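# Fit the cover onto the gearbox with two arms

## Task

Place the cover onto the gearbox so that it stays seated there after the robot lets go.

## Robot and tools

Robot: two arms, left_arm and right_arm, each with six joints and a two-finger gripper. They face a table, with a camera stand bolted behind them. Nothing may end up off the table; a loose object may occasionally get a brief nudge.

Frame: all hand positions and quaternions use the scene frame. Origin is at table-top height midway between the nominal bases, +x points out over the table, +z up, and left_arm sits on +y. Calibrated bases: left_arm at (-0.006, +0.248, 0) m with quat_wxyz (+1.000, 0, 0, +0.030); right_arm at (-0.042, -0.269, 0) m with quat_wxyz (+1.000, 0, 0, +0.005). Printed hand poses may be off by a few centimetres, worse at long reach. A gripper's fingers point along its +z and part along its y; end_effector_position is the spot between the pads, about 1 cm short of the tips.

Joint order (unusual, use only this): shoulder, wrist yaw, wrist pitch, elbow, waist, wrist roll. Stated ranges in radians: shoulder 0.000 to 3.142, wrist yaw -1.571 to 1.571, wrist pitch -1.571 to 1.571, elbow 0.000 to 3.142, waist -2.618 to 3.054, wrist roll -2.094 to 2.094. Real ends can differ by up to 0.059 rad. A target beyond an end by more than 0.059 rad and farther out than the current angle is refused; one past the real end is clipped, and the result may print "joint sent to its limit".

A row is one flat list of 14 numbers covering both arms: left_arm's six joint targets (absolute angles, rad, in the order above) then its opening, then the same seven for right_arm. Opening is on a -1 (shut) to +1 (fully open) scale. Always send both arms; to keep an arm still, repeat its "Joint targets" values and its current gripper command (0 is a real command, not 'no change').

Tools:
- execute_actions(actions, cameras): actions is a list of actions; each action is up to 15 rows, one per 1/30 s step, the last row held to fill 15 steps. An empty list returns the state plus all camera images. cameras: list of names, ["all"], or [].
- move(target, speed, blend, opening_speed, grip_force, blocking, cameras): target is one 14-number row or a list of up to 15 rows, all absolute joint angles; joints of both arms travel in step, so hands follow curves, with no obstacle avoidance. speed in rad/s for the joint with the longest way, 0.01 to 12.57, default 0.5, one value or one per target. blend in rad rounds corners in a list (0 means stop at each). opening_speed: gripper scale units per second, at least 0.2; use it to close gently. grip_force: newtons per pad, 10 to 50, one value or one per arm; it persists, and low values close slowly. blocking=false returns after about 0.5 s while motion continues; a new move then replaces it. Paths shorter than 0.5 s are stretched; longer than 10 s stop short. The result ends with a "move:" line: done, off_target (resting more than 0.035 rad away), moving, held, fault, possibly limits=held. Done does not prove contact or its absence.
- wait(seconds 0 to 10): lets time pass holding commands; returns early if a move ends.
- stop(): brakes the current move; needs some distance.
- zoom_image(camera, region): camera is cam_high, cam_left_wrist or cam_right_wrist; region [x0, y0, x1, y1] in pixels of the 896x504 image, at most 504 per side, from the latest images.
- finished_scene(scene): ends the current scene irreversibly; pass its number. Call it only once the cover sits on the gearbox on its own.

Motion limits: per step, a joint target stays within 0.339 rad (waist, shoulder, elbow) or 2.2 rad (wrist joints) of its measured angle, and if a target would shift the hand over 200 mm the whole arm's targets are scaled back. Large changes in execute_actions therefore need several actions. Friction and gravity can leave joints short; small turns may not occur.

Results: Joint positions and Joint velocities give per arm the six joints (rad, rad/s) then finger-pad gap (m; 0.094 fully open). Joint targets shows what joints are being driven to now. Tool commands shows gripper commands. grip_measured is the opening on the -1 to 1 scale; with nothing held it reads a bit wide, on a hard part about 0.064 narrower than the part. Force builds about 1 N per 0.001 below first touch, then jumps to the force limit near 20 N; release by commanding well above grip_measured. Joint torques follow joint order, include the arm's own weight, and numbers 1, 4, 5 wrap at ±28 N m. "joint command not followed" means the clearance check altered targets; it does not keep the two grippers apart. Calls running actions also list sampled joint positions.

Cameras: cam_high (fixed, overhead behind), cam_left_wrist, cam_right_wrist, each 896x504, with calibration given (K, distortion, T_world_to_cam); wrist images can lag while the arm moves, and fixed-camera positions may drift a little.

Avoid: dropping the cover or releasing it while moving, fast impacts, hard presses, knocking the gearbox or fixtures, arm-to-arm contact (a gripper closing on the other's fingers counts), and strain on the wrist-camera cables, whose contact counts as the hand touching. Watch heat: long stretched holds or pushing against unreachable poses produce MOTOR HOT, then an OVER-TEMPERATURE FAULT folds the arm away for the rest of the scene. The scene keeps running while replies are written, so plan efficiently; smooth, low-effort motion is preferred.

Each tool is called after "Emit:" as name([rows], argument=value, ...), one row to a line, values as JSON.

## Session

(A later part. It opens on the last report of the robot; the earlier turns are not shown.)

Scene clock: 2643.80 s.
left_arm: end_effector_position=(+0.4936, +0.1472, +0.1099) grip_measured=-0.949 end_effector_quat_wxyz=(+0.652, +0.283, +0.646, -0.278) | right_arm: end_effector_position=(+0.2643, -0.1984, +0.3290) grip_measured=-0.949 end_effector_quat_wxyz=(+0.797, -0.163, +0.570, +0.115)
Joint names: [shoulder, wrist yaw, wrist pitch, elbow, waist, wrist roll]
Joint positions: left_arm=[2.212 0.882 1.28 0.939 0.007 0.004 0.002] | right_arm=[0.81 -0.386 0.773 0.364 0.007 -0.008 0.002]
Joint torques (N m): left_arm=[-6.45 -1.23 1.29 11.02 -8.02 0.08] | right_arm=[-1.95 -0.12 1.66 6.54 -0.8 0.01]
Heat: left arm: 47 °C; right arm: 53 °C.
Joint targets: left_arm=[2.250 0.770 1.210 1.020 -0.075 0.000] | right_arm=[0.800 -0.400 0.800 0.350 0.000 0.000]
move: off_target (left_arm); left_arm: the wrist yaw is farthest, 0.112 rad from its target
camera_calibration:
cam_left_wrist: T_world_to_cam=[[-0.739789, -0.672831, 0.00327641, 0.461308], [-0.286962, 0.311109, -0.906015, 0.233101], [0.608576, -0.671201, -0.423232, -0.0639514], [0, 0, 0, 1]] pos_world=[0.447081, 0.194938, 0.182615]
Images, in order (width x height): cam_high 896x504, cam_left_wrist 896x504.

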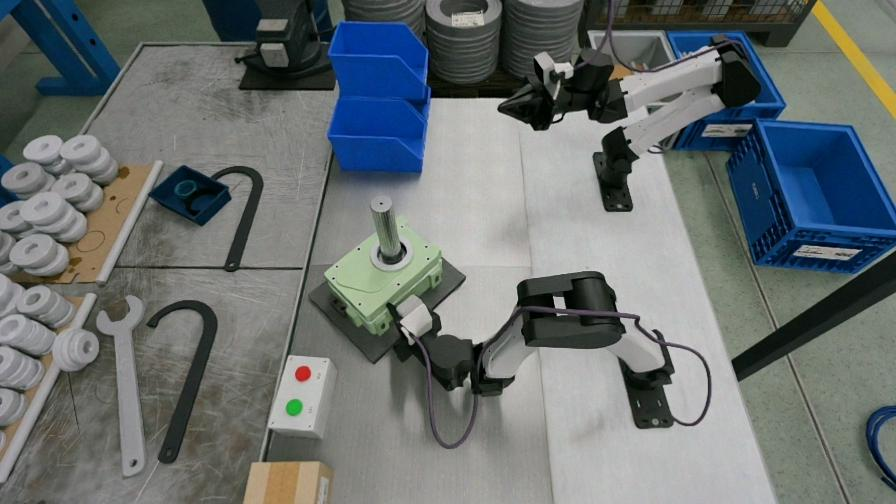

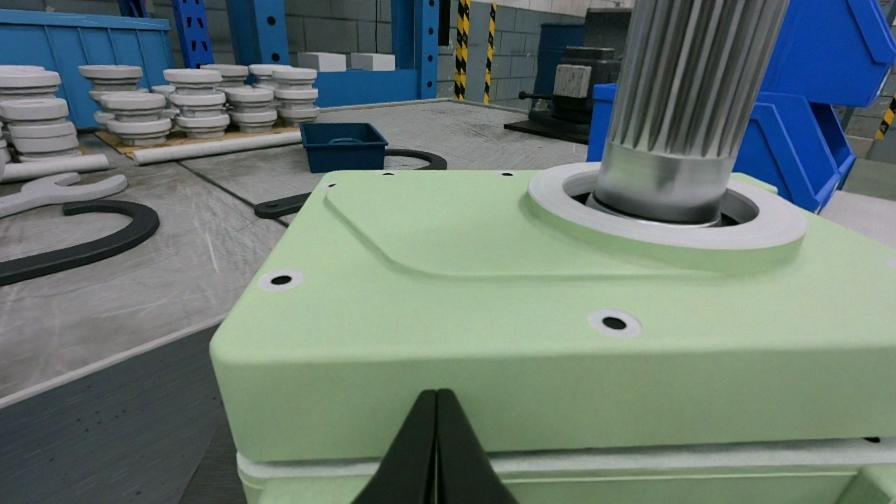

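Emit:
move([
  [2.131,0.905,1.283,0.864,0.05,0,-0.95,0.8,-0.4,0.8,0.35,0,0,-0.95],
  [1.5,0.5,-0.3,1.6,-0.2,0,-0.95,0.8,-0.4,0.8,0.35,0,0,-0.95],
  [1.5,0.4,-0.4,1.6,-0.55,0,-0.95,0.8,-0.4,0.8,0.35,0,0,-0.95],
  [1.91,-0.068,-1.194,1.93,-0.549,-0.176,-0.95,0.8,-0.4,0.8,0.35,0,0,-0.95],
], speed=[0.3,0.8,0.8,0.6], blend=[0.03,0.1,0.1,0], cameras=["cam_left_wrist","cam_high"])

Scene clock: 2687.10 s.
left_arm: end_effector_position=(+0.3911, +0.0481, +0.2003) grip_measured=-0.949 end_effector_quat_wxyz=(+0.199, +0.151, +0.968, -0.038) | right_arm: end_effector_position=(+0.2643, -0.1984, +0.3290) grip_measured=-0.949 end_effector_quat_wxyz=(+0.797, -0.163, +0.570, +0.115)
Joint names: [shoulder, wrist yaw, wrist pitch, elbow, waist, wrist roll]
Joint positions: left_arm=[1.892 -0.059 -1.185 1.909 -0.55 -0.169 0.002] | right_arm=[0.81 -0.386 0.773 0.364 0.007 -0.008 0.002]
Joint torques (N m): left_arm=[-7.58 -0.15 1.15 7.68 -0.46 0.07] | right_arm=[-1.94 -0.11 1.66 6.57 -0.8 0.01]
Heat: left arm: 43 °C; right arm: 46 °C.
Joint targets: left_arm=[1.910 -0.068 -1.194 1.930 -0.549 -0.176] | right_arm=[0.800 -0.400 0.800 0.350 0.000 0.000]
move: done
camera_calibration:
cam_left_wrist: T_world_to_cam=[[-0.302011, -0.952684, 0.0343773, 0.154544], [-0.952313, 0.303145, 0.0346912, 0.388554], [-0.0434711, -0.0222608, -0.998807, 0.309282], [0, 0, 0, 1]] pos_world=[0.430144, 0.0363285, 0.290121]
Images, in order (width x height): cam_high 896x504, cam_left_wrist 896x504.

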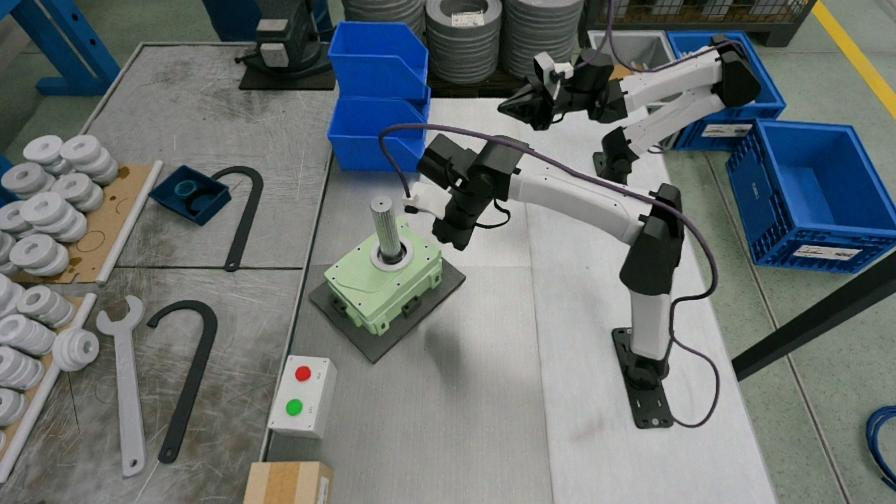

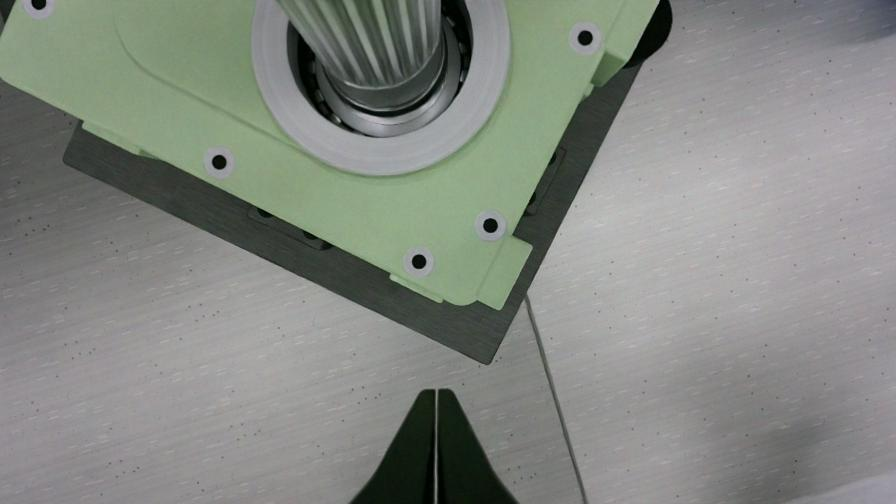

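Emit:
zoom_image(camera="cam_left_wrist", region=[240, 0, 520, 190])

Emit:
zoom_image(camera="cam_left_wrist", region=[370, 190, 670, 380])

Emit:
zoom_image(camera="cam_left_wrist", region=[0, 60, 400, 320])

Scaled by 1.800 from the camera's 896x504 image, which has a finer 1280x720 frame.

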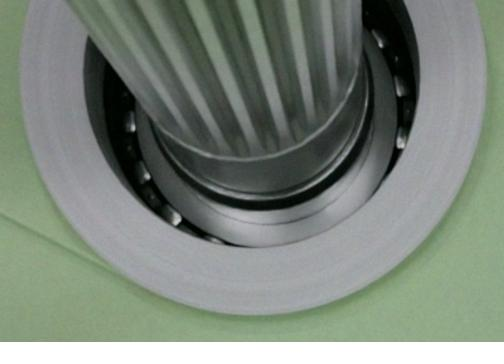

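Scaled by 1.680 from the camera's 896x504 image, which has a finer 1280x720 frame.

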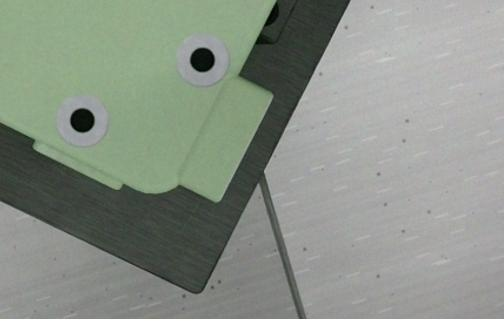

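Scaled by 1.260 from the camera's 896x504 image, which has a finer 1280x720 frame.

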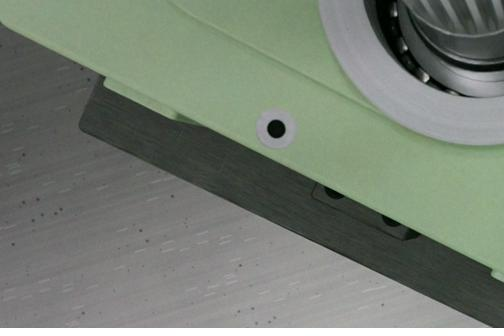

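Emit:
zoom_image(camera="cam_left_wrist", region=[0, 60, 130, 190])

Emit:
zoom_image(camera="cam_left_wrist", region=[230, 160, 360, 270])

Emit:
zoom_image(camera="cam_left_wrist", region=[370, 240, 540, 370])

Emit:
zoom_image(camera="cam_left_wrist", region=[500, 0, 700, 250])

Scaled by 3.877 from the camera's 896x504 image, which has a finer 1280x720 frame.

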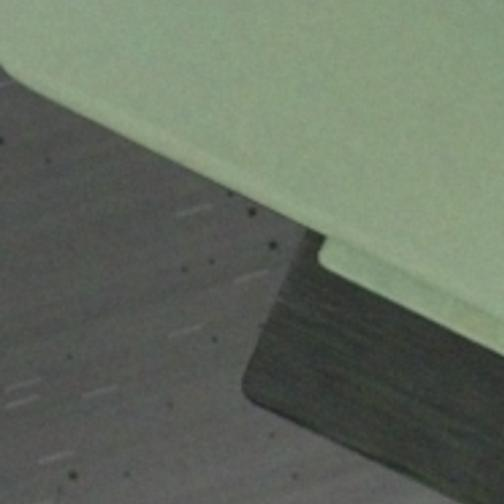

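Scaled by 3.877 from the camera's 896x504 image, which has a finer 1280x720 frame.

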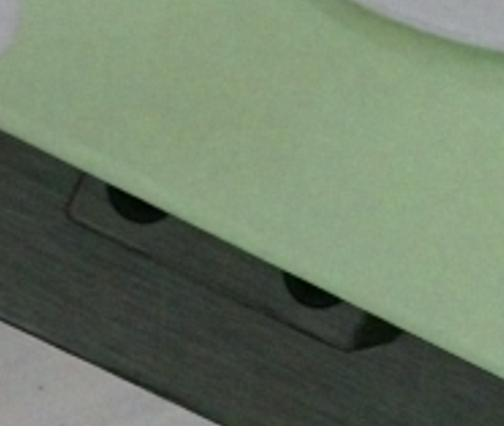

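Scaled by 2.965 from the camera's 896x504 image, which has a finer 1280x720 frame.

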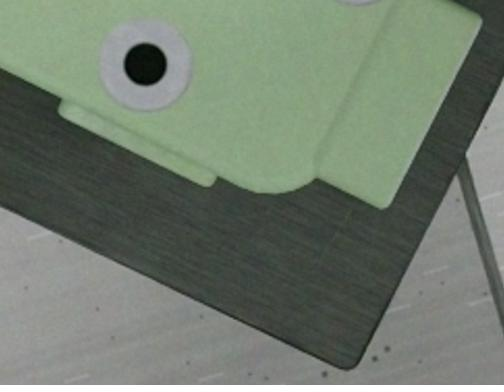

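Scaled by 2.016 from the camera's 896x504 image, which has a finer 1280x720 frame.

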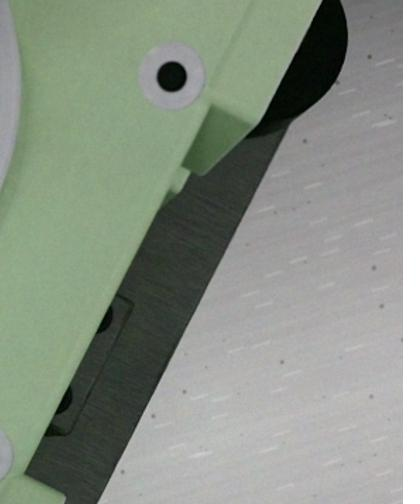

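Emit:
move([
  [2.065,-0.078,-1.26,2.12,-0.576,-0.2,-0.95,0.8,-0.4,0.8,0.35,0,0,-0.95],
  [2.03,-0.078,-1.12,1.95,-0.576,-0.2,-0.95,0.8,-0.4,0.8,0.35,0,0,-0.95],
], speed=0.2, cameras=["cam_left_wrist","cam_high"])

Scene clock: 2720.47 s.
left_arm: end_effector_position=(+0.4162, +0.0256, +0.1701) grip_measured=-0.949 end_effector_quat_wxyz=(+0.196, +0.146, +0.969, -0.028) | right_arm: end_effector_position=(+0.2643, -0.1984, +0.3290) grip_measured=-0.949 end_effector_quat_wxyz=(+0.797, -0.163, +0.570, +0.115)
Joint names: [shoulder, wrist yaw, wrist pitch, elbow, waist, wrist roll]
Joint positions: left_arm=[2.022 -0.086 -1.131 1.973 -0.577 -0.201 0.002] | right_arm=[0.81 -0.386 0.773 0.364 0.007 -0.008 0.002]
Joint torques (N m): left_arm=[-9.43 0.02 1.35 4.12 -0.47 0.13] | right_arm=[-1.94 -0.11 1.66 6.57 -0.81 0.01]
Heat: left arm: 42 °C; right arm: 43 °C.
Joint targets: left_arm=[2.030 -0.078 -1.120 1.950 -0.576 -0.200] | right_arm=[0.800 -0.400 0.800 0.350 0.000 0.000]
move: done
camera_calibration:
cam_left_wrist: T_world_to_cam=[[-0.289032, -0.957123, 0.0193975, 0.138912], [-0.956221, 0.289611, 0.0420289, 0.421076], [-0.0458445, -0.00640058, -0.998928, 0.280319], [0, 0, 0, 1]] pos_world=[0.455643, 0.0128019, 0.259627]
Images, in order (width x height): cam_high 896x504, cam_left_wrist 896x504.

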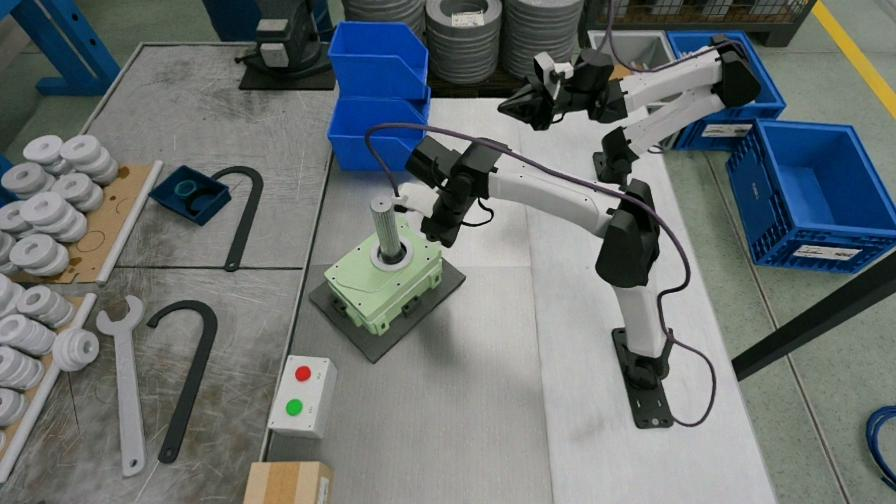

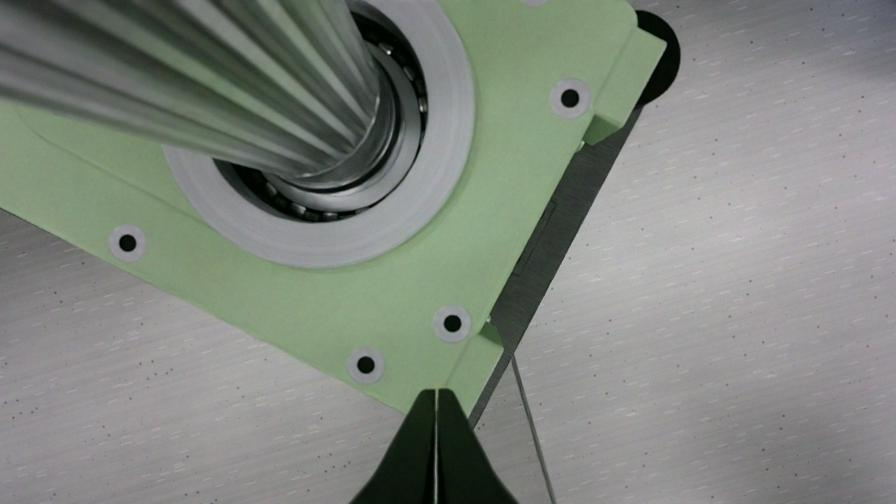

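Emit:
move([
  [2.03,-0.078,-1.075,1.89,-0.576,-0.2,-0.95,0.8,-0.4,0.8,0.35,0,0,-0.95],
  [2.06,-0.078,-1.03,1.83,-0.576,-0.2,-0.95,0.8,-0.4,0.8,0.35,0,0,-0.95],
], speed=0.08, cameras=["cam_left_wrist"])

Scene clock: 2726.10 s.
left_arm: end_effector_position=(+0.4133, +0.0256, +0.1365) grip_measured=-0.949 end_effector_quat_wxyz=(+0.182, +0.147, +0.972, -0.023) | right_arm: end_effector_position=(+0.2643, -0.1984, +0.3290) grip_measured=-0.949 end_effector_quat_wxyz=(+0.797, -0.163, +0.570, +0.115)
Joint names: [shoulder, wrist yaw, wrist pitch, elbow, waist, wrist roll]
Joint positions: left_arm=[2.025 -0.088 -1.041 1.854 -0.581 -0.203 0.002] | right_arm=[0.81 -0.386 0.773 0.364 0.007 -0.008 0.002]
Joint torques (N m): left_arm=[-7.3 0.04 1.27 4.05 -0.14 0.15] | right_arm=[-1.94 -0.12 1.66 6.57 -0.8 0.01]
Heat: left arm: 43 °C; right arm: 43 °C.
Joint targets: left_arm=[2.060 -0.078 -1.030 1.830 -0.576 -0.200] | right_arm=[0.800 -0.400 0.800 0.350 0.000 0.000]
move: done
camera_calibration:
cam_left_wrist: T_world_to_cam=[[-0.28988, -0.956988, 0.012012, 0.14014], [-0.954272, 0.289969, 0.0726762, 0.414739], [-0.0730333, 0.00960461, -0.997283, 0.257164], [0, 0, 0, 1]] pos_world=[0.45518, 0.0113811, 0.224641]
Images, in order (width x height): cam_left_wrist 896x504.

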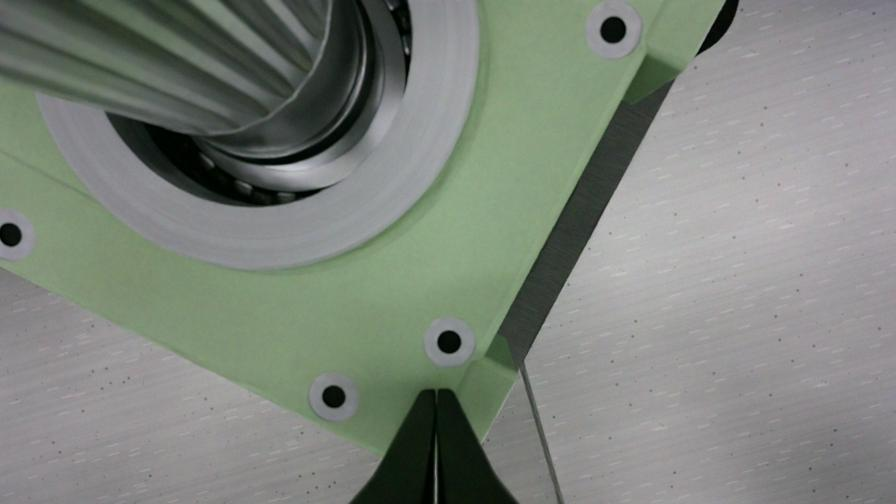

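Emit:
move([
  [2.28,-0.078,-1.08,1.83,-0.576,-0.2,-0.95,0.8,-0.4,0.8,0.35,0,0,-0.95],
], speed=0.15, cameras=["cam_left_wrist","cam_high"])

Emit:
zoom_image(camera="cam_high", region=[310, 210, 455, 345])

Scene clock: 2731.60 s.
left_arm: end_effector_position=(+0.4127, +0.0252, +0.1205) grip_measured=-0.949 end_effector_quat_wxyz=(+0.156, +0.150, +0.976, +0.002) | right_arm: end_effector_position=(+0.2643, -0.1984, +0.3290) grip_measured=-0.949 end_effector_quat_wxyz=(+0.797, -0.163, +0.570, +0.115)
Joint names: [shoulder, wrist yaw, wrist pitch, elbow, waist, wrist roll]
Joint positions: left_arm=[2.091 -0.119 -1.096 1.907 -0.594 -0.211 0.002] | right_arm=[0.81 -0.386 0.773 0.364 0.007 -0.008 0.002]
Joint torques (N m): left_arm=[5.04 0.35 1.22 -0.44 1.03 0.24] | right_arm=[-1.95 -0.11 1.66 6.56 -0.81 0.01]
Heat: left arm: 43 °C; right arm: 43 °C.
Joint targets: left_arm=[2.280 -0.078 -1.080 1.830 -0.576 -0.200] | right_arm=[0.800 -0.400 0.800 0.350 0.000 0.000]
move: off_target (left_arm); left_arm: the shoulder is farthest, 0.189 rad from its target
camera_calibration:
cam_left_wrist: T_world_to_cam=[[-0.285682, -0.957847, -0.0302346, 0.143132], [-0.951182, 0.279567, 0.130752, 0.407406], [-0.116788, 0.0661121, -0.990954, 0.257135], [0, 0, 0, 1]] pos_world=[0.458438, 0.00620206, 0.205867]
Images, in order (width x height): cam_high 896x504, cam_left_wrist 896x504.

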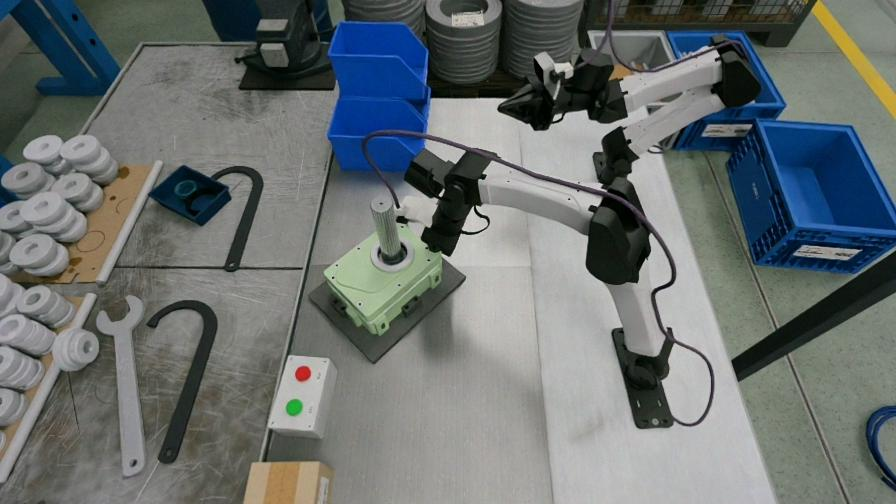

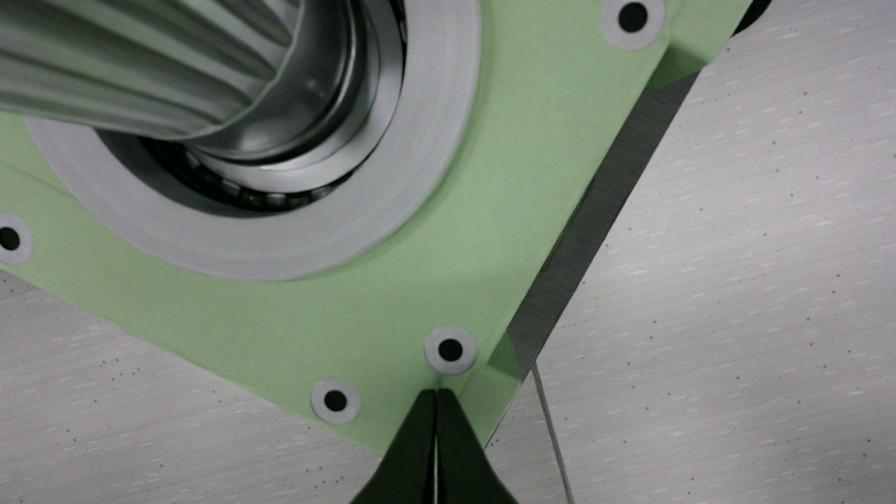

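Scaled by 3.476 from the camera's 896x504 image, which has a finer 1280x720 frame.

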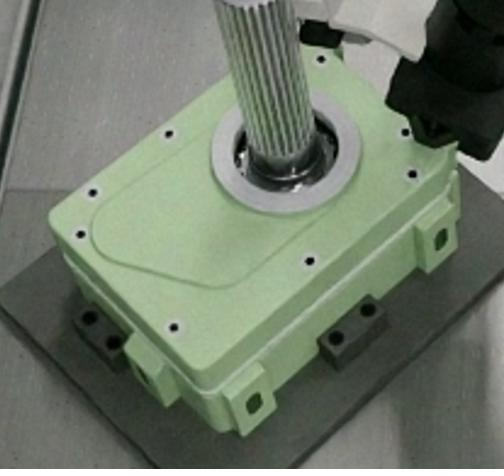

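Emit:
move([
  [2.09,-0.1,-1.09,1.90,-0.59,-0.2,-0.95,0.8,-0.4,0.8,0.35,0,0,-0.95],
  [2.02,-0.078,-1.2,2.08,-0.58,-0.2,-0.95,0.8,-0.4,0.8,0.35,0,0,-0.95],
], speed=0.2, cameras=["cam_left_wrist","cam_high"])

Emit:
zoom_image(camera="cam_high", region=[310, 210, 455, 345])

Emit:
zoom_image(camera="cam_left_wrist", region=[100, 0, 520, 300])

Scene clock: 2759.47 s.
left_arm: end_effector_position=(+0.4128, +0.0191, +0.1787) grip_measured=-0.949 end_effector_quat_wxyz=(+0.185, +0.152, +0.970, -0.034) | right_arm: end_effector_position=(+0.2643, -0.1984, +0.3290) grip_measured=-0.949 end_effector_quat_wxyz=(+0.797, -0.163, +0.570, +0.115)
Joint names: [shoulder, wrist yaw, wrist pitch, elbow, waist, wrist roll]
Joint positions: left_arm=[2.054 -0.07 -1.207 2.062 -0.587 -0.203 0.002] | right_arm=[0.81 -0.386 0.773 0.364 0.007 -0.008 0.002]
Joint torques (N m): left_arm=[-12.97 -0.14 1.25 7.41 0.05 0.14] | right_arm=[-1.94 -0.12 1.66 6.56 -0.81 0.01]
Heat: left arm: 41 °C; right arm: 42 °C.
Joint targets: left_arm=[2.020 -0.078 -1.200 2.080 -0.580 -0.200] | right_arm=[0.800 -0.400 0.800 0.350 0.000 0.000]
move: done
camera_calibration:
cam_left_wrist: T_world_to_cam=[[-0.301654, -0.952926, 0.0306153, 0.134645], [-0.950884, 0.303036, 0.0631518, 0.413136], [-0.0694565, -0.0100617, -0.997534, 0.298281], [0, 0, 0, 1]] pos_world=[0.454179, 0.00611252, 0.267334]
Images, in order (width x height): cam_high 896x504, cam_left_wrist 896x504.

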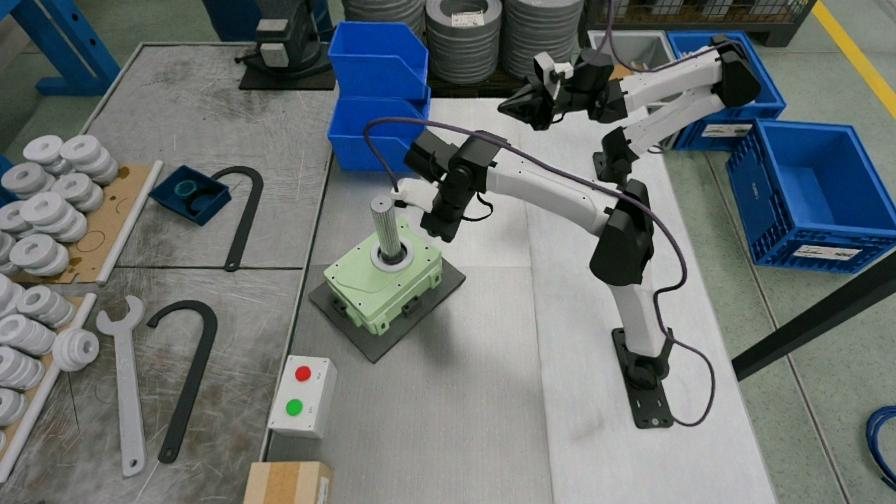

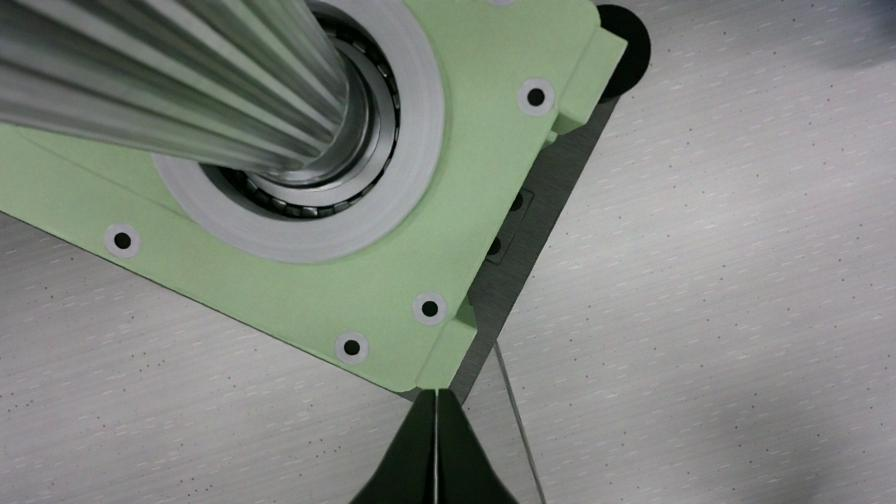

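Scaled by 3.476 from the camera's 896x504 image, which has a finer 1280x720 frame.

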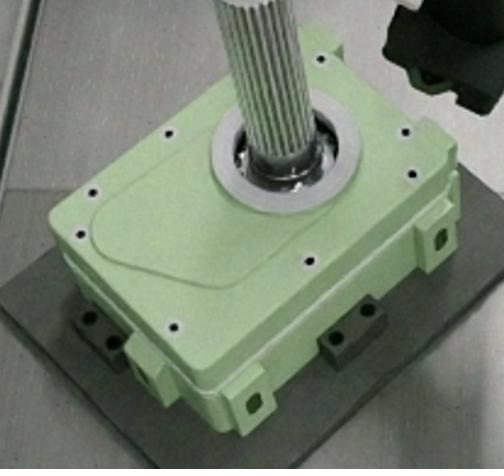

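Scaled by 1.200 from the camera's 896x504 image, which has a finer 1280x720 frame.

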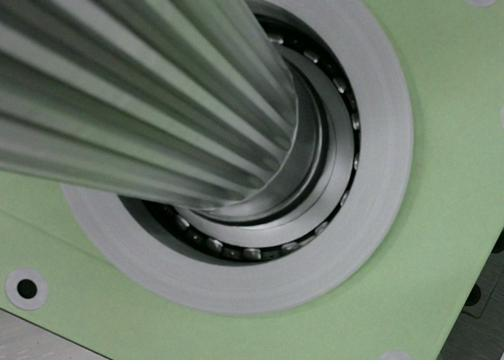

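Emit:
move([
  [1.5,0.4,-0.4,1.6,-0.55,0,-0.5,0.8,-0.4,0.8,0.35,0,0,-0.1],
  [1.5,0.5,-0.3,1.6,-0.2,0,0.2,1.5,-0.5,1.1,0.6,0.1,0,-0.1],
  [1.8,1.2,0.5,1.2,0.3,0,0.2,1.95,-0.59,1.207,0.885,0.163,-0.02,-0.1],
  [2.0,1.47,1.05,0.945,0.362,0,0.2,2.20,-0.59,1.498,0.86,0.163,-0.02,-0.1],
  [2.0,1.47,1.05,0.945,0.362,0,0.2,2.305,-0.515,1.365,1.08,0.236,-0.03,-0.1],
], speed=[0.8,0.8,0.8,0.6,0.25], blend=[0.1,0.1,0.1,0.02,0], cameras=["cam_left_wrist","cam_right_wrist"])

Emit:
zoom_image(camera="cam_left_wrist", region=[290, 190, 690, 480])

Scene clock: 2799.57 s.
left_arm: end_effector_position=(+0.4257, +0.2507, +0.1765) grip_measured=+0.198 end_effector_quat_wxyz=(+0.613, +0.353, +0.612, -0.353) | right_arm: end_effector_position=(+0.4746, -0.0529, +0.1275) grip_measured=-0.102 end_effector_quat_wxyz=(+0.700, -0.276, +0.609, +0.250)
Joint names: [shoulder, wrist yaw, wrist pitch, elbow, waist, wrist roll]
Joint positions: left_arm=[1.983 1.464 1.042 0.95 0.358 -0.008 0.056] | right_arm=[2.29 -0.526 1.362 1.051 0.23 -0.021 0.042]
Joint torques (N m): left_arm=[-7.32 0.1 1.72 4.48 -0.23 0.2] | right_arm=[-10.13 0.1 1.54 8.03 0.51 -0.2]
Heat: left arm: 48 °C; right arm: 41 °C.
Joint targets: left_arm=[2.000 1.470 1.050 0.945 0.362 0.000] | right_arm=[2.305 -0.515 1.365 1.080 0.236 -0.030]
move: done; blend cut to 0 rad at target 1, 0 rad at target 2
camera_calibration:
cam_left_wrist: T_world_to_cam=[[-0.873859, -0.486041, 0.0116295, 0.489182], [-0.216454, 0.367523, -0.904475, 0.197345], [0.435338, -0.7929, -0.426369, 0.179924], [0, 0, 0, 1]] pos_world=[0.391864, 0.307895, 0.249519]
cam_right_wrist: T_world_to_cam=[[0.684811, -0.723754, 0.0849331, -0.372292], [-0.178322, -0.279443, -0.943458, 0.228654], [0.706566, 0.630945, -0.320427, -0.17119], [0, 0, 0, 1]] pos_world=[0.416681, -0.0975407, 0.192492]
Images, in order (width x height): cam_left_wrist 896x504, cam_right_wrist 896x504.

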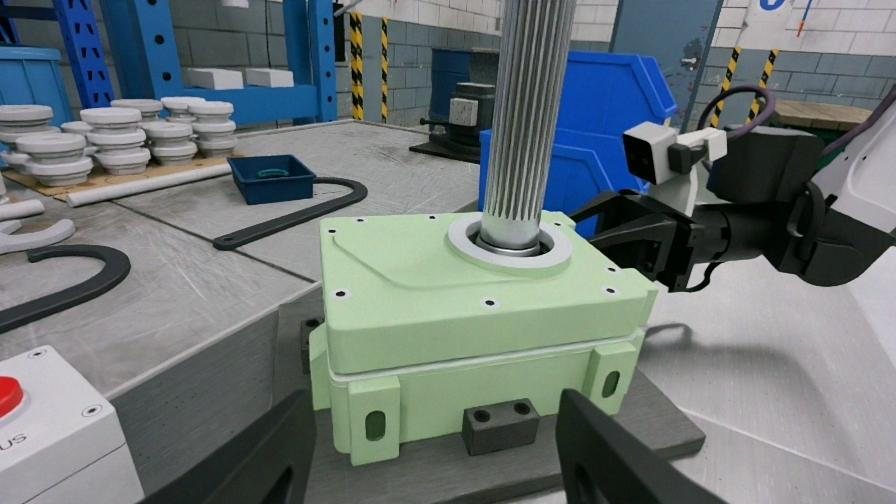

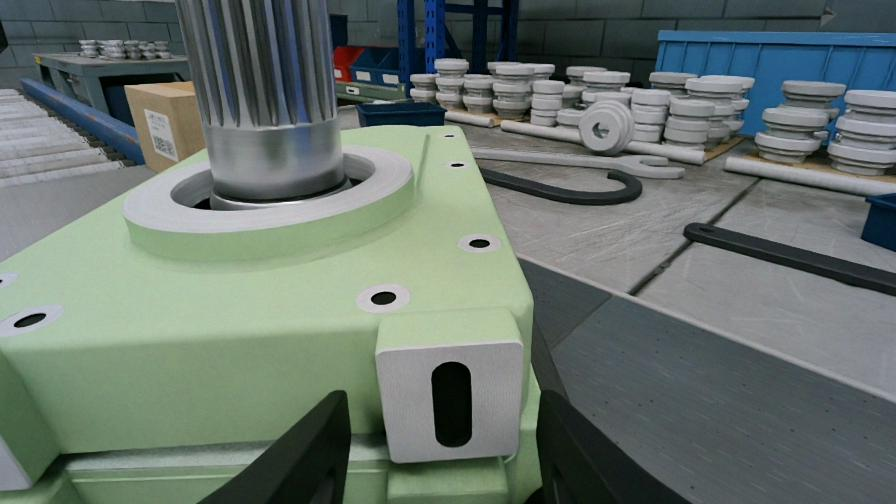

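Scaled by 1.260 from the camera's 896x504 image, which has a finer 1280x720 frame.

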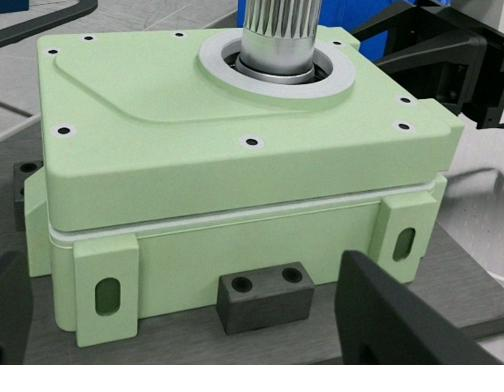

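Emit:
zoom_image(camera="cam_left_wrist", region=[310, 330, 490, 430])

Emit:
zoom_image(camera="cam_right_wrist", region=[340, 300, 560, 504])

Emit:
zoom_image(camera="cam_right_wrist", region=[0, 380, 400, 504])

Emit:
zoom_image(camera="cam_left_wrist", region=[500, 280, 680, 380])

Scaled by 2.800 from the camera's 896x504 image, which has a finer 1280x720 frame.

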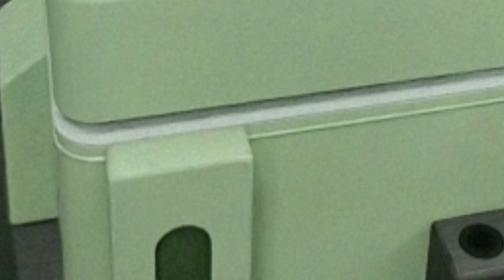

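Scaled by 2.291 from the camera's 896x504 image, which has a finer 1280x720 frame.

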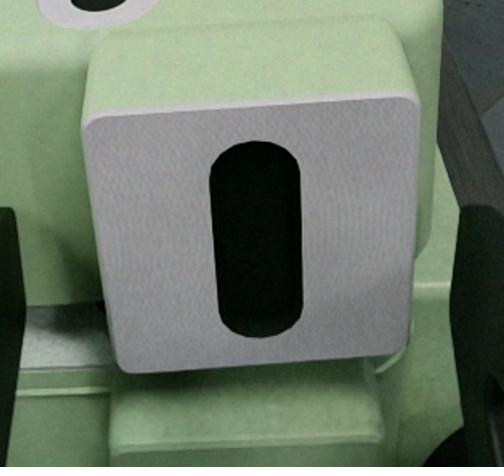

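Scaled by 1.260 from the camera's 896x504 image, which has a finer 1280x720 frame.

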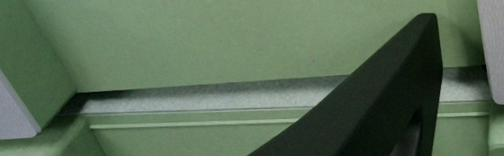

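Scaled by 2.800 from the camera's 896x504 image, which has a finer 1280x720 frame.

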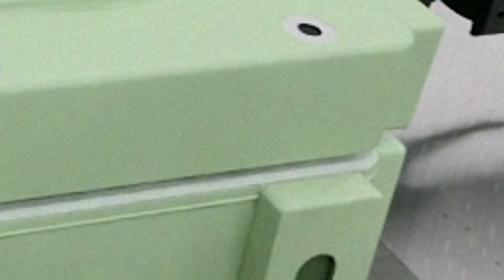

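Emit:
move([
  [2.0,1.47,1.05,0.945,0.362,0,0.2,2.305,-0.52,1.365,1.055,0.232,-0.05,-0.1],
  [2.0,1.47,1.05,0.945,0.362,0,0.2,2.305,-0.52,1.365,1.055,0.232,-0.05,-0.9],
  [2.0,1.47,1.05,0.945,0.362,0,0.2,2.33,-0.52,1.34,1.055,0.28,-0.02,-0.9],
], speed=0.1, cameras=["cam_left_wrist","cam_right_wrist","cam_high"])

Emit:
zoom_image(camera="cam_high", region=[310, 210, 455, 345])

Scene clock: 2816.37 s.
left_arm: end_effector_position=(+0.4257, +0.2507, +0.1765) grip_measured=+0.198 end_effector_quat_wxyz=(+0.613, +0.353, +0.612, -0.353) | right_arm: end_effector_position=(+0.4745, -0.0519, +0.1259) grip_measured=-0.431 end_effector_quat_wxyz=(+0.705, -0.280, +0.605, +0.242)
Joint names: [shoulder, wrist yaw, wrist pitch, elbow, waist, wrist roll]
Joint positions: left_arm=[1.983 1.464 1.042 0.95 0.358 -0.008 0.056] | right_arm=[2.299 -0.518 1.376 1.051 0.234 -0.039 0.027]
Joint torques (N m): left_arm=[-7.3 0.07 1.72 4.55 -0.2 0.22] | right_arm=[-8.69 -0.04 1.21 5.64 4.26 0.15]
Heat: left arm: 47 °C; right arm: 45 °C.
Joint targets: left_arm=[2.000 1.470 1.050 0.945 0.362 0.000] | right_arm=[2.330 -0.520 1.340 1.055 0.280 -0.020]
move: off_target (right_arm); right_arm: the waist is farthest, 0.046 rad from its target
camera_calibration:
cam_left_wrist: T_world_to_cam=[[-0.873859, -0.486041, 0.0116295, 0.489182], [-0.216454, 0.367523, -0.904475, 0.197345], [0.435338, -0.7929, -0.426369, 0.179924], [0, 0, 0, 1]] pos_world=[0.391864, 0.307895, 0.249519]
cam_right_wrist: T_world_to_cam=[[0.678866, -0.726796, 0.104444, -0.371042], [-0.16416, -0.288875, -0.943187, 0.220154], [0.715676, 0.623152, -0.315418, -0.177699], [0, 0, 0, 1]] pos_world=[0.415204, -0.095341, 0.19035]

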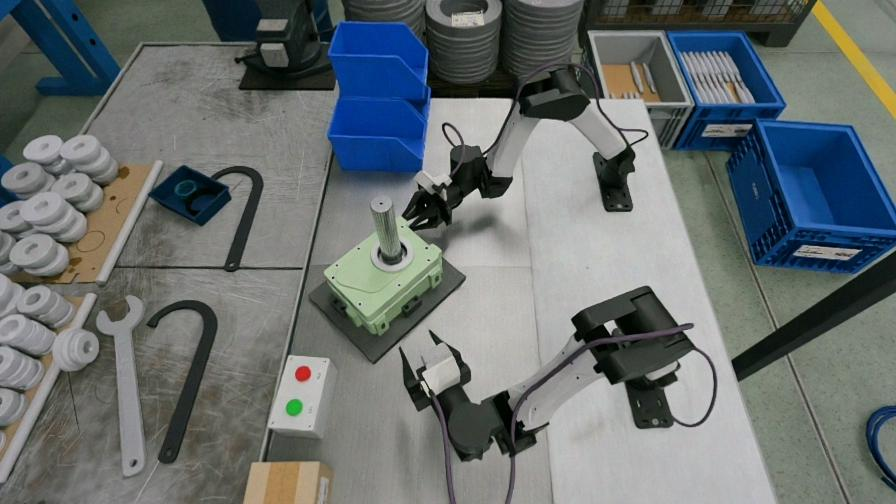

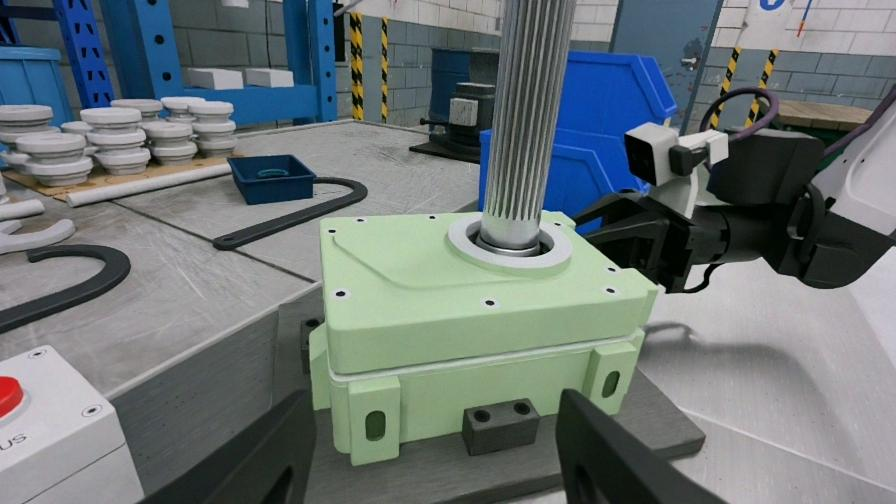

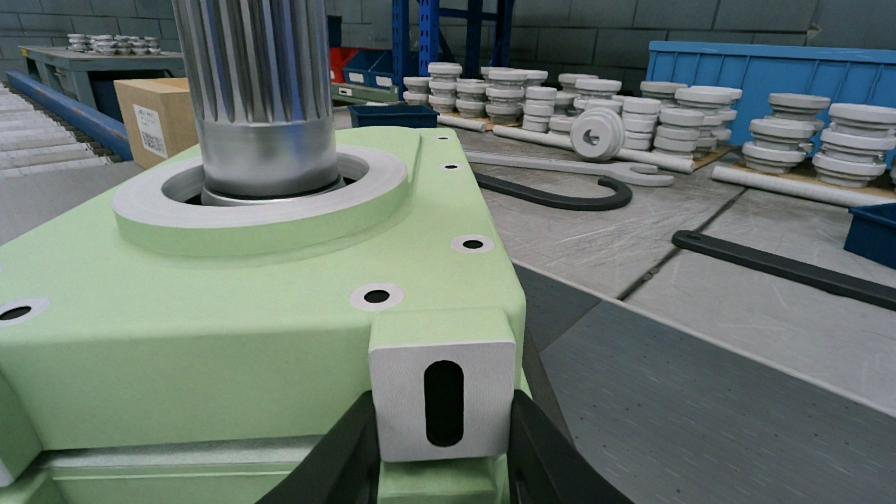

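Scaled by 3.476 from the camera's 896x504 image, which has a finer 1280x720 frame.

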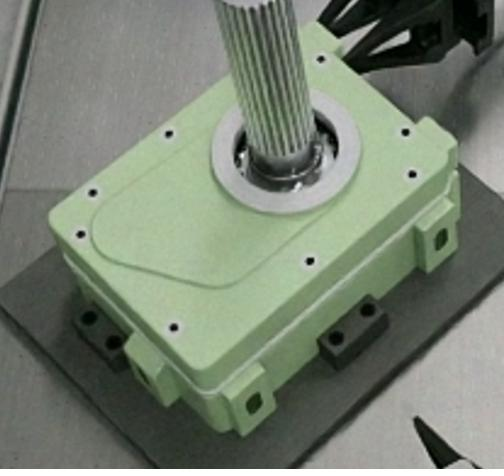

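Emit:
move([
  [2.0,1.47,1.05,0.945,0.362,0,0.2,2.22,-0.51,1.36,1.055,0.29,-0.02,-0.9],
  [2.0,1.47,1.05,0.945,0.362,0,0.2,2.34,-0.51,1.34,1.055,0.285,-0.02,-0.9],
], speed=0.15, cameras=["cam_left_wrist","cam_right_wrist","cam_high"])

Emit:
zoom_image(camera="cam_high", region=[310, 210, 455, 345])

Emit:
zoom_image(camera="cam_left_wrist", region=[290, 190, 690, 480])

Scene clock: 2824.50 s.
left_arm: end_effector_position=(+0.4257, +0.2507, +0.1765) grip_measured=+0.198 end_effector_quat_wxyz=(+0.613, +0.353, +0.612, -0.353) | right_arm: end_effector_position=(+0.4741, -0.0515, +0.1255) grip_measured=-0.431 end_effector_quat_wxyz=(+0.707, -0.277, +0.604, +0.241)
Joint names: [shoulder, wrist yaw, wrist pitch, elbow, waist, wrist roll]
Joint positions: left_arm=[1.983 1.464 1.042 0.95 0.358 -0.008 0.056] | right_arm=[2.304 -0.51 1.39 1.048 0.237 -0.036 0.027]
Joint torques (N m): left_arm=[-7.31 0.09 1.72 4.55 -0.23 0.2] | right_arm=[-8.32 -0.03 1.06 5.83 4.45 0.1]
Heat: left arm: 46 °C; right arm: 46 °C.
Joint targets: left_arm=[2.000 1.470 1.050 0.945 0.362 0.000] | right_arm=[2.340 -0.510 1.340 1.055 0.285 -0.020]
move: off_target (right_arm); right_arm: the wrist pitch is farthest, 0.050 rad from its target
camera_calibration:
cam_left_wrist: T_world_to_cam=[[-0.873859, -0.486041, 0.0116295, 0.489182], [-0.216454, 0.367523, -0.904475, 0.197345], [0.435338, -0.7929, -0.426369, 0.179924], [0, 0, 0, 1]] pos_world=[0.391864, 0.307895, 0.249519]
cam_right_wrist: T_world_to_cam=[[0.674815, -0.730681, 0.103584, -0.36865], [-0.161829, -0.283456, -0.945232, 0.219191], [0.720025, 0.621094, -0.309526, -0.180653], [0, 0, 0, 1]] pos_world=[0.414317, -0.0950324, 0.189456]

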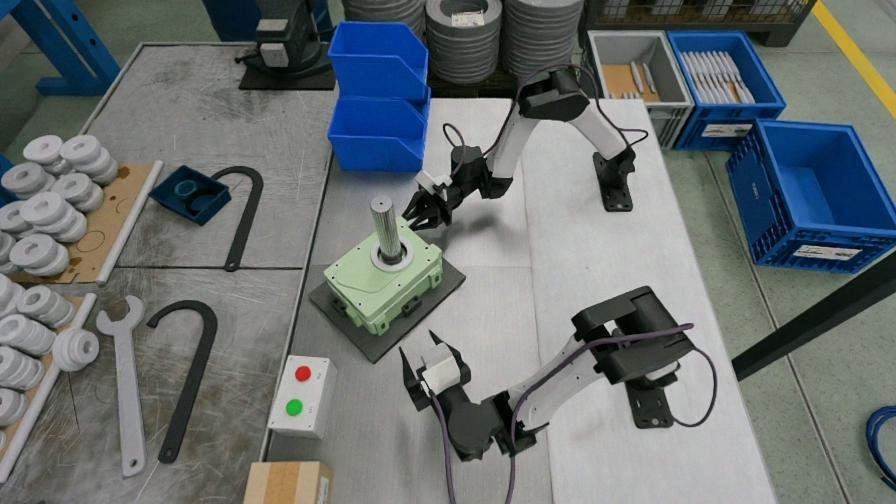

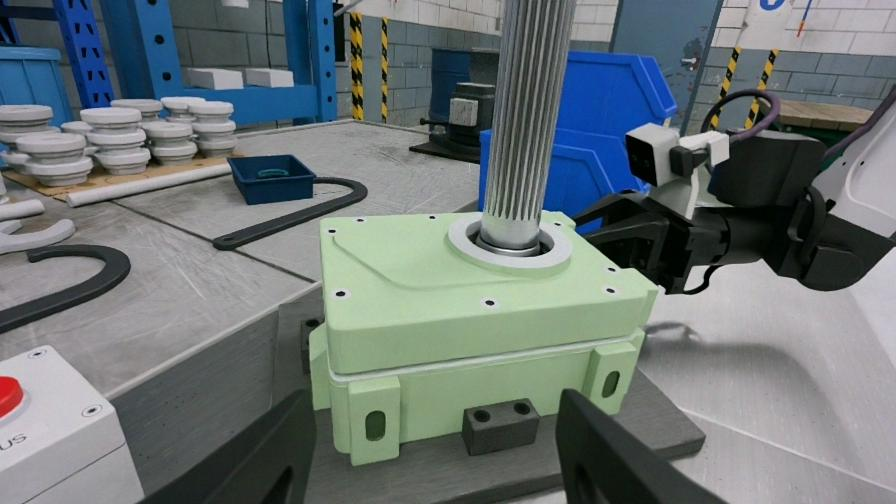

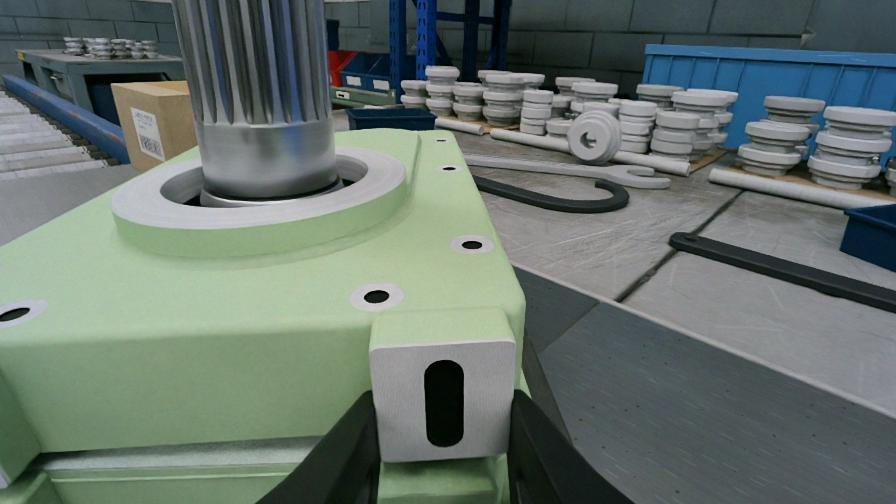

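Scaled by 3.476 from the camera's 896x504 image, which has a finer 1280x720 frame.

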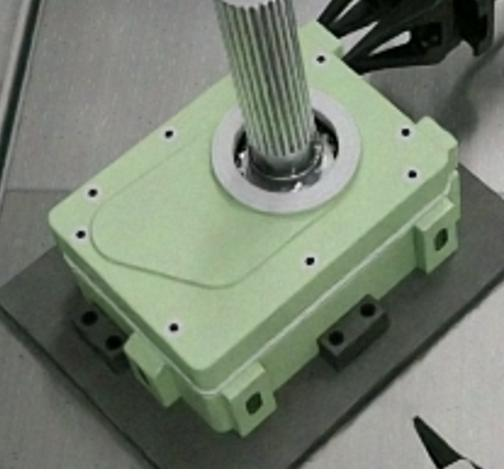

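Scaled by 1.260 from the camera's 896x504 image, which has a finer 1280x720 frame.

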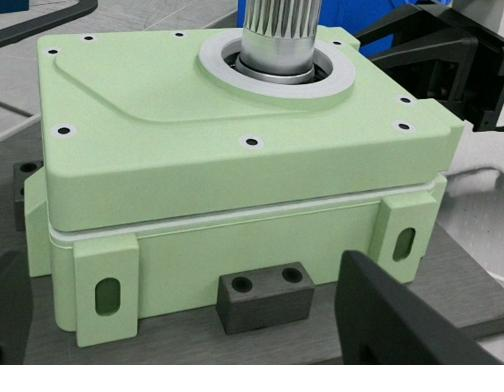

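Emit:
move([
  [2.152,0.896,1.29,0.858,0.048,0,-0.95,2.32,-0.51,1.36,1.055,0.25,-0.03,-0.9],
  [2.20,0.87,1.285,0.895,0.022,0,-0.95,2.32,-0.51,1.36,1.055,0.25,-0.03,-0.9],
  [2.23,0.82,1.25,0.965,-0.028,0,-0.95,2.32,-0.51,1.36,1.055,0.25,-0.03,-0.9],
], speed=[0.6,0.1,0.08], cameras=["cam_left_wrist"])

Scene clock: 2863.20 s.
left_arm: end_effector_position=(+0.4920, +0.1475, +0.1111) grip_measured=-0.948 end_effector_quat_wxyz=(+0.652, +0.274, +0.651, -0.277) | right_arm: end_effector_position=(+0.4744, -0.0525, +0.1257) grip_measured=-0.431 end_effector_quat_wxyz=(+0.708, -0.277, +0.604, +0.241)
Joint names: [shoulder, wrist yaw, wrist pitch, elbow, waist, wrist roll]
Joint positions: left_arm=[2.199 0.863 1.283 0.921 0.003 -0.008 0.002] | right_arm=[2.305 -0.51 1.392 1.048 0.235 -0.035 0.027]
Joint torques (N m): left_arm=[-6.91 -0.49 1.7 7.8 -3.45 0.2] | right_arm=[-10.09 -0.02 1.22 5.83 1.28 -0.02]
Heat: left arm: 45 °C; right arm: 48 °C.
Joint targets: left_arm=[2.230 0.820 1.250 0.965 -0.028 0.000] | right_arm=[2.320 -0.510 1.360 1.055 0.250 -0.030]
move: off_target (left_arm); left_arm: the elbow is farthest, 0.044 rad from its target
camera_calibration:
cam_left_wrist: T_world_to_cam=[[-0.729387, -0.683916, 0.0159598, 0.455358], [-0.300437, 0.299279, -0.905632, 0.241966], [0.6146, -0.665351, -0.423764, -0.0659575], [0, 0, 0, 1]] pos_world=[0.445365, 0.195127, 0.183914]
Images, in order (width x height): cam_left_wrist 896x504.

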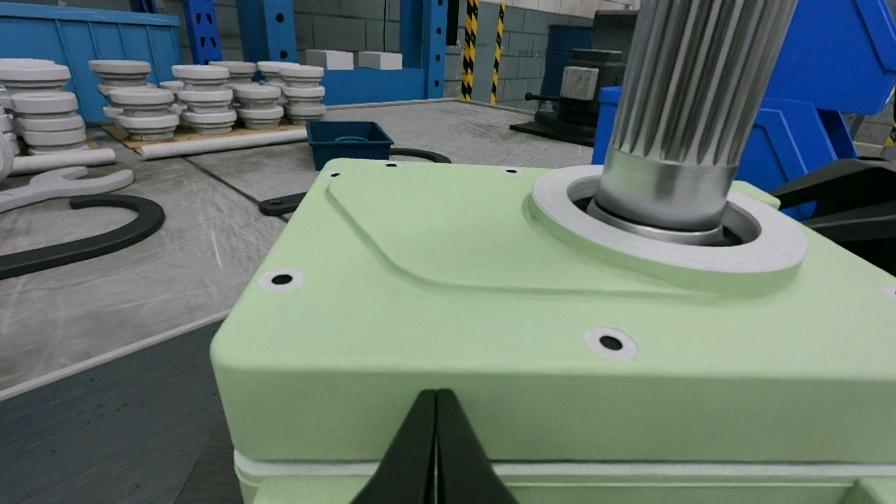

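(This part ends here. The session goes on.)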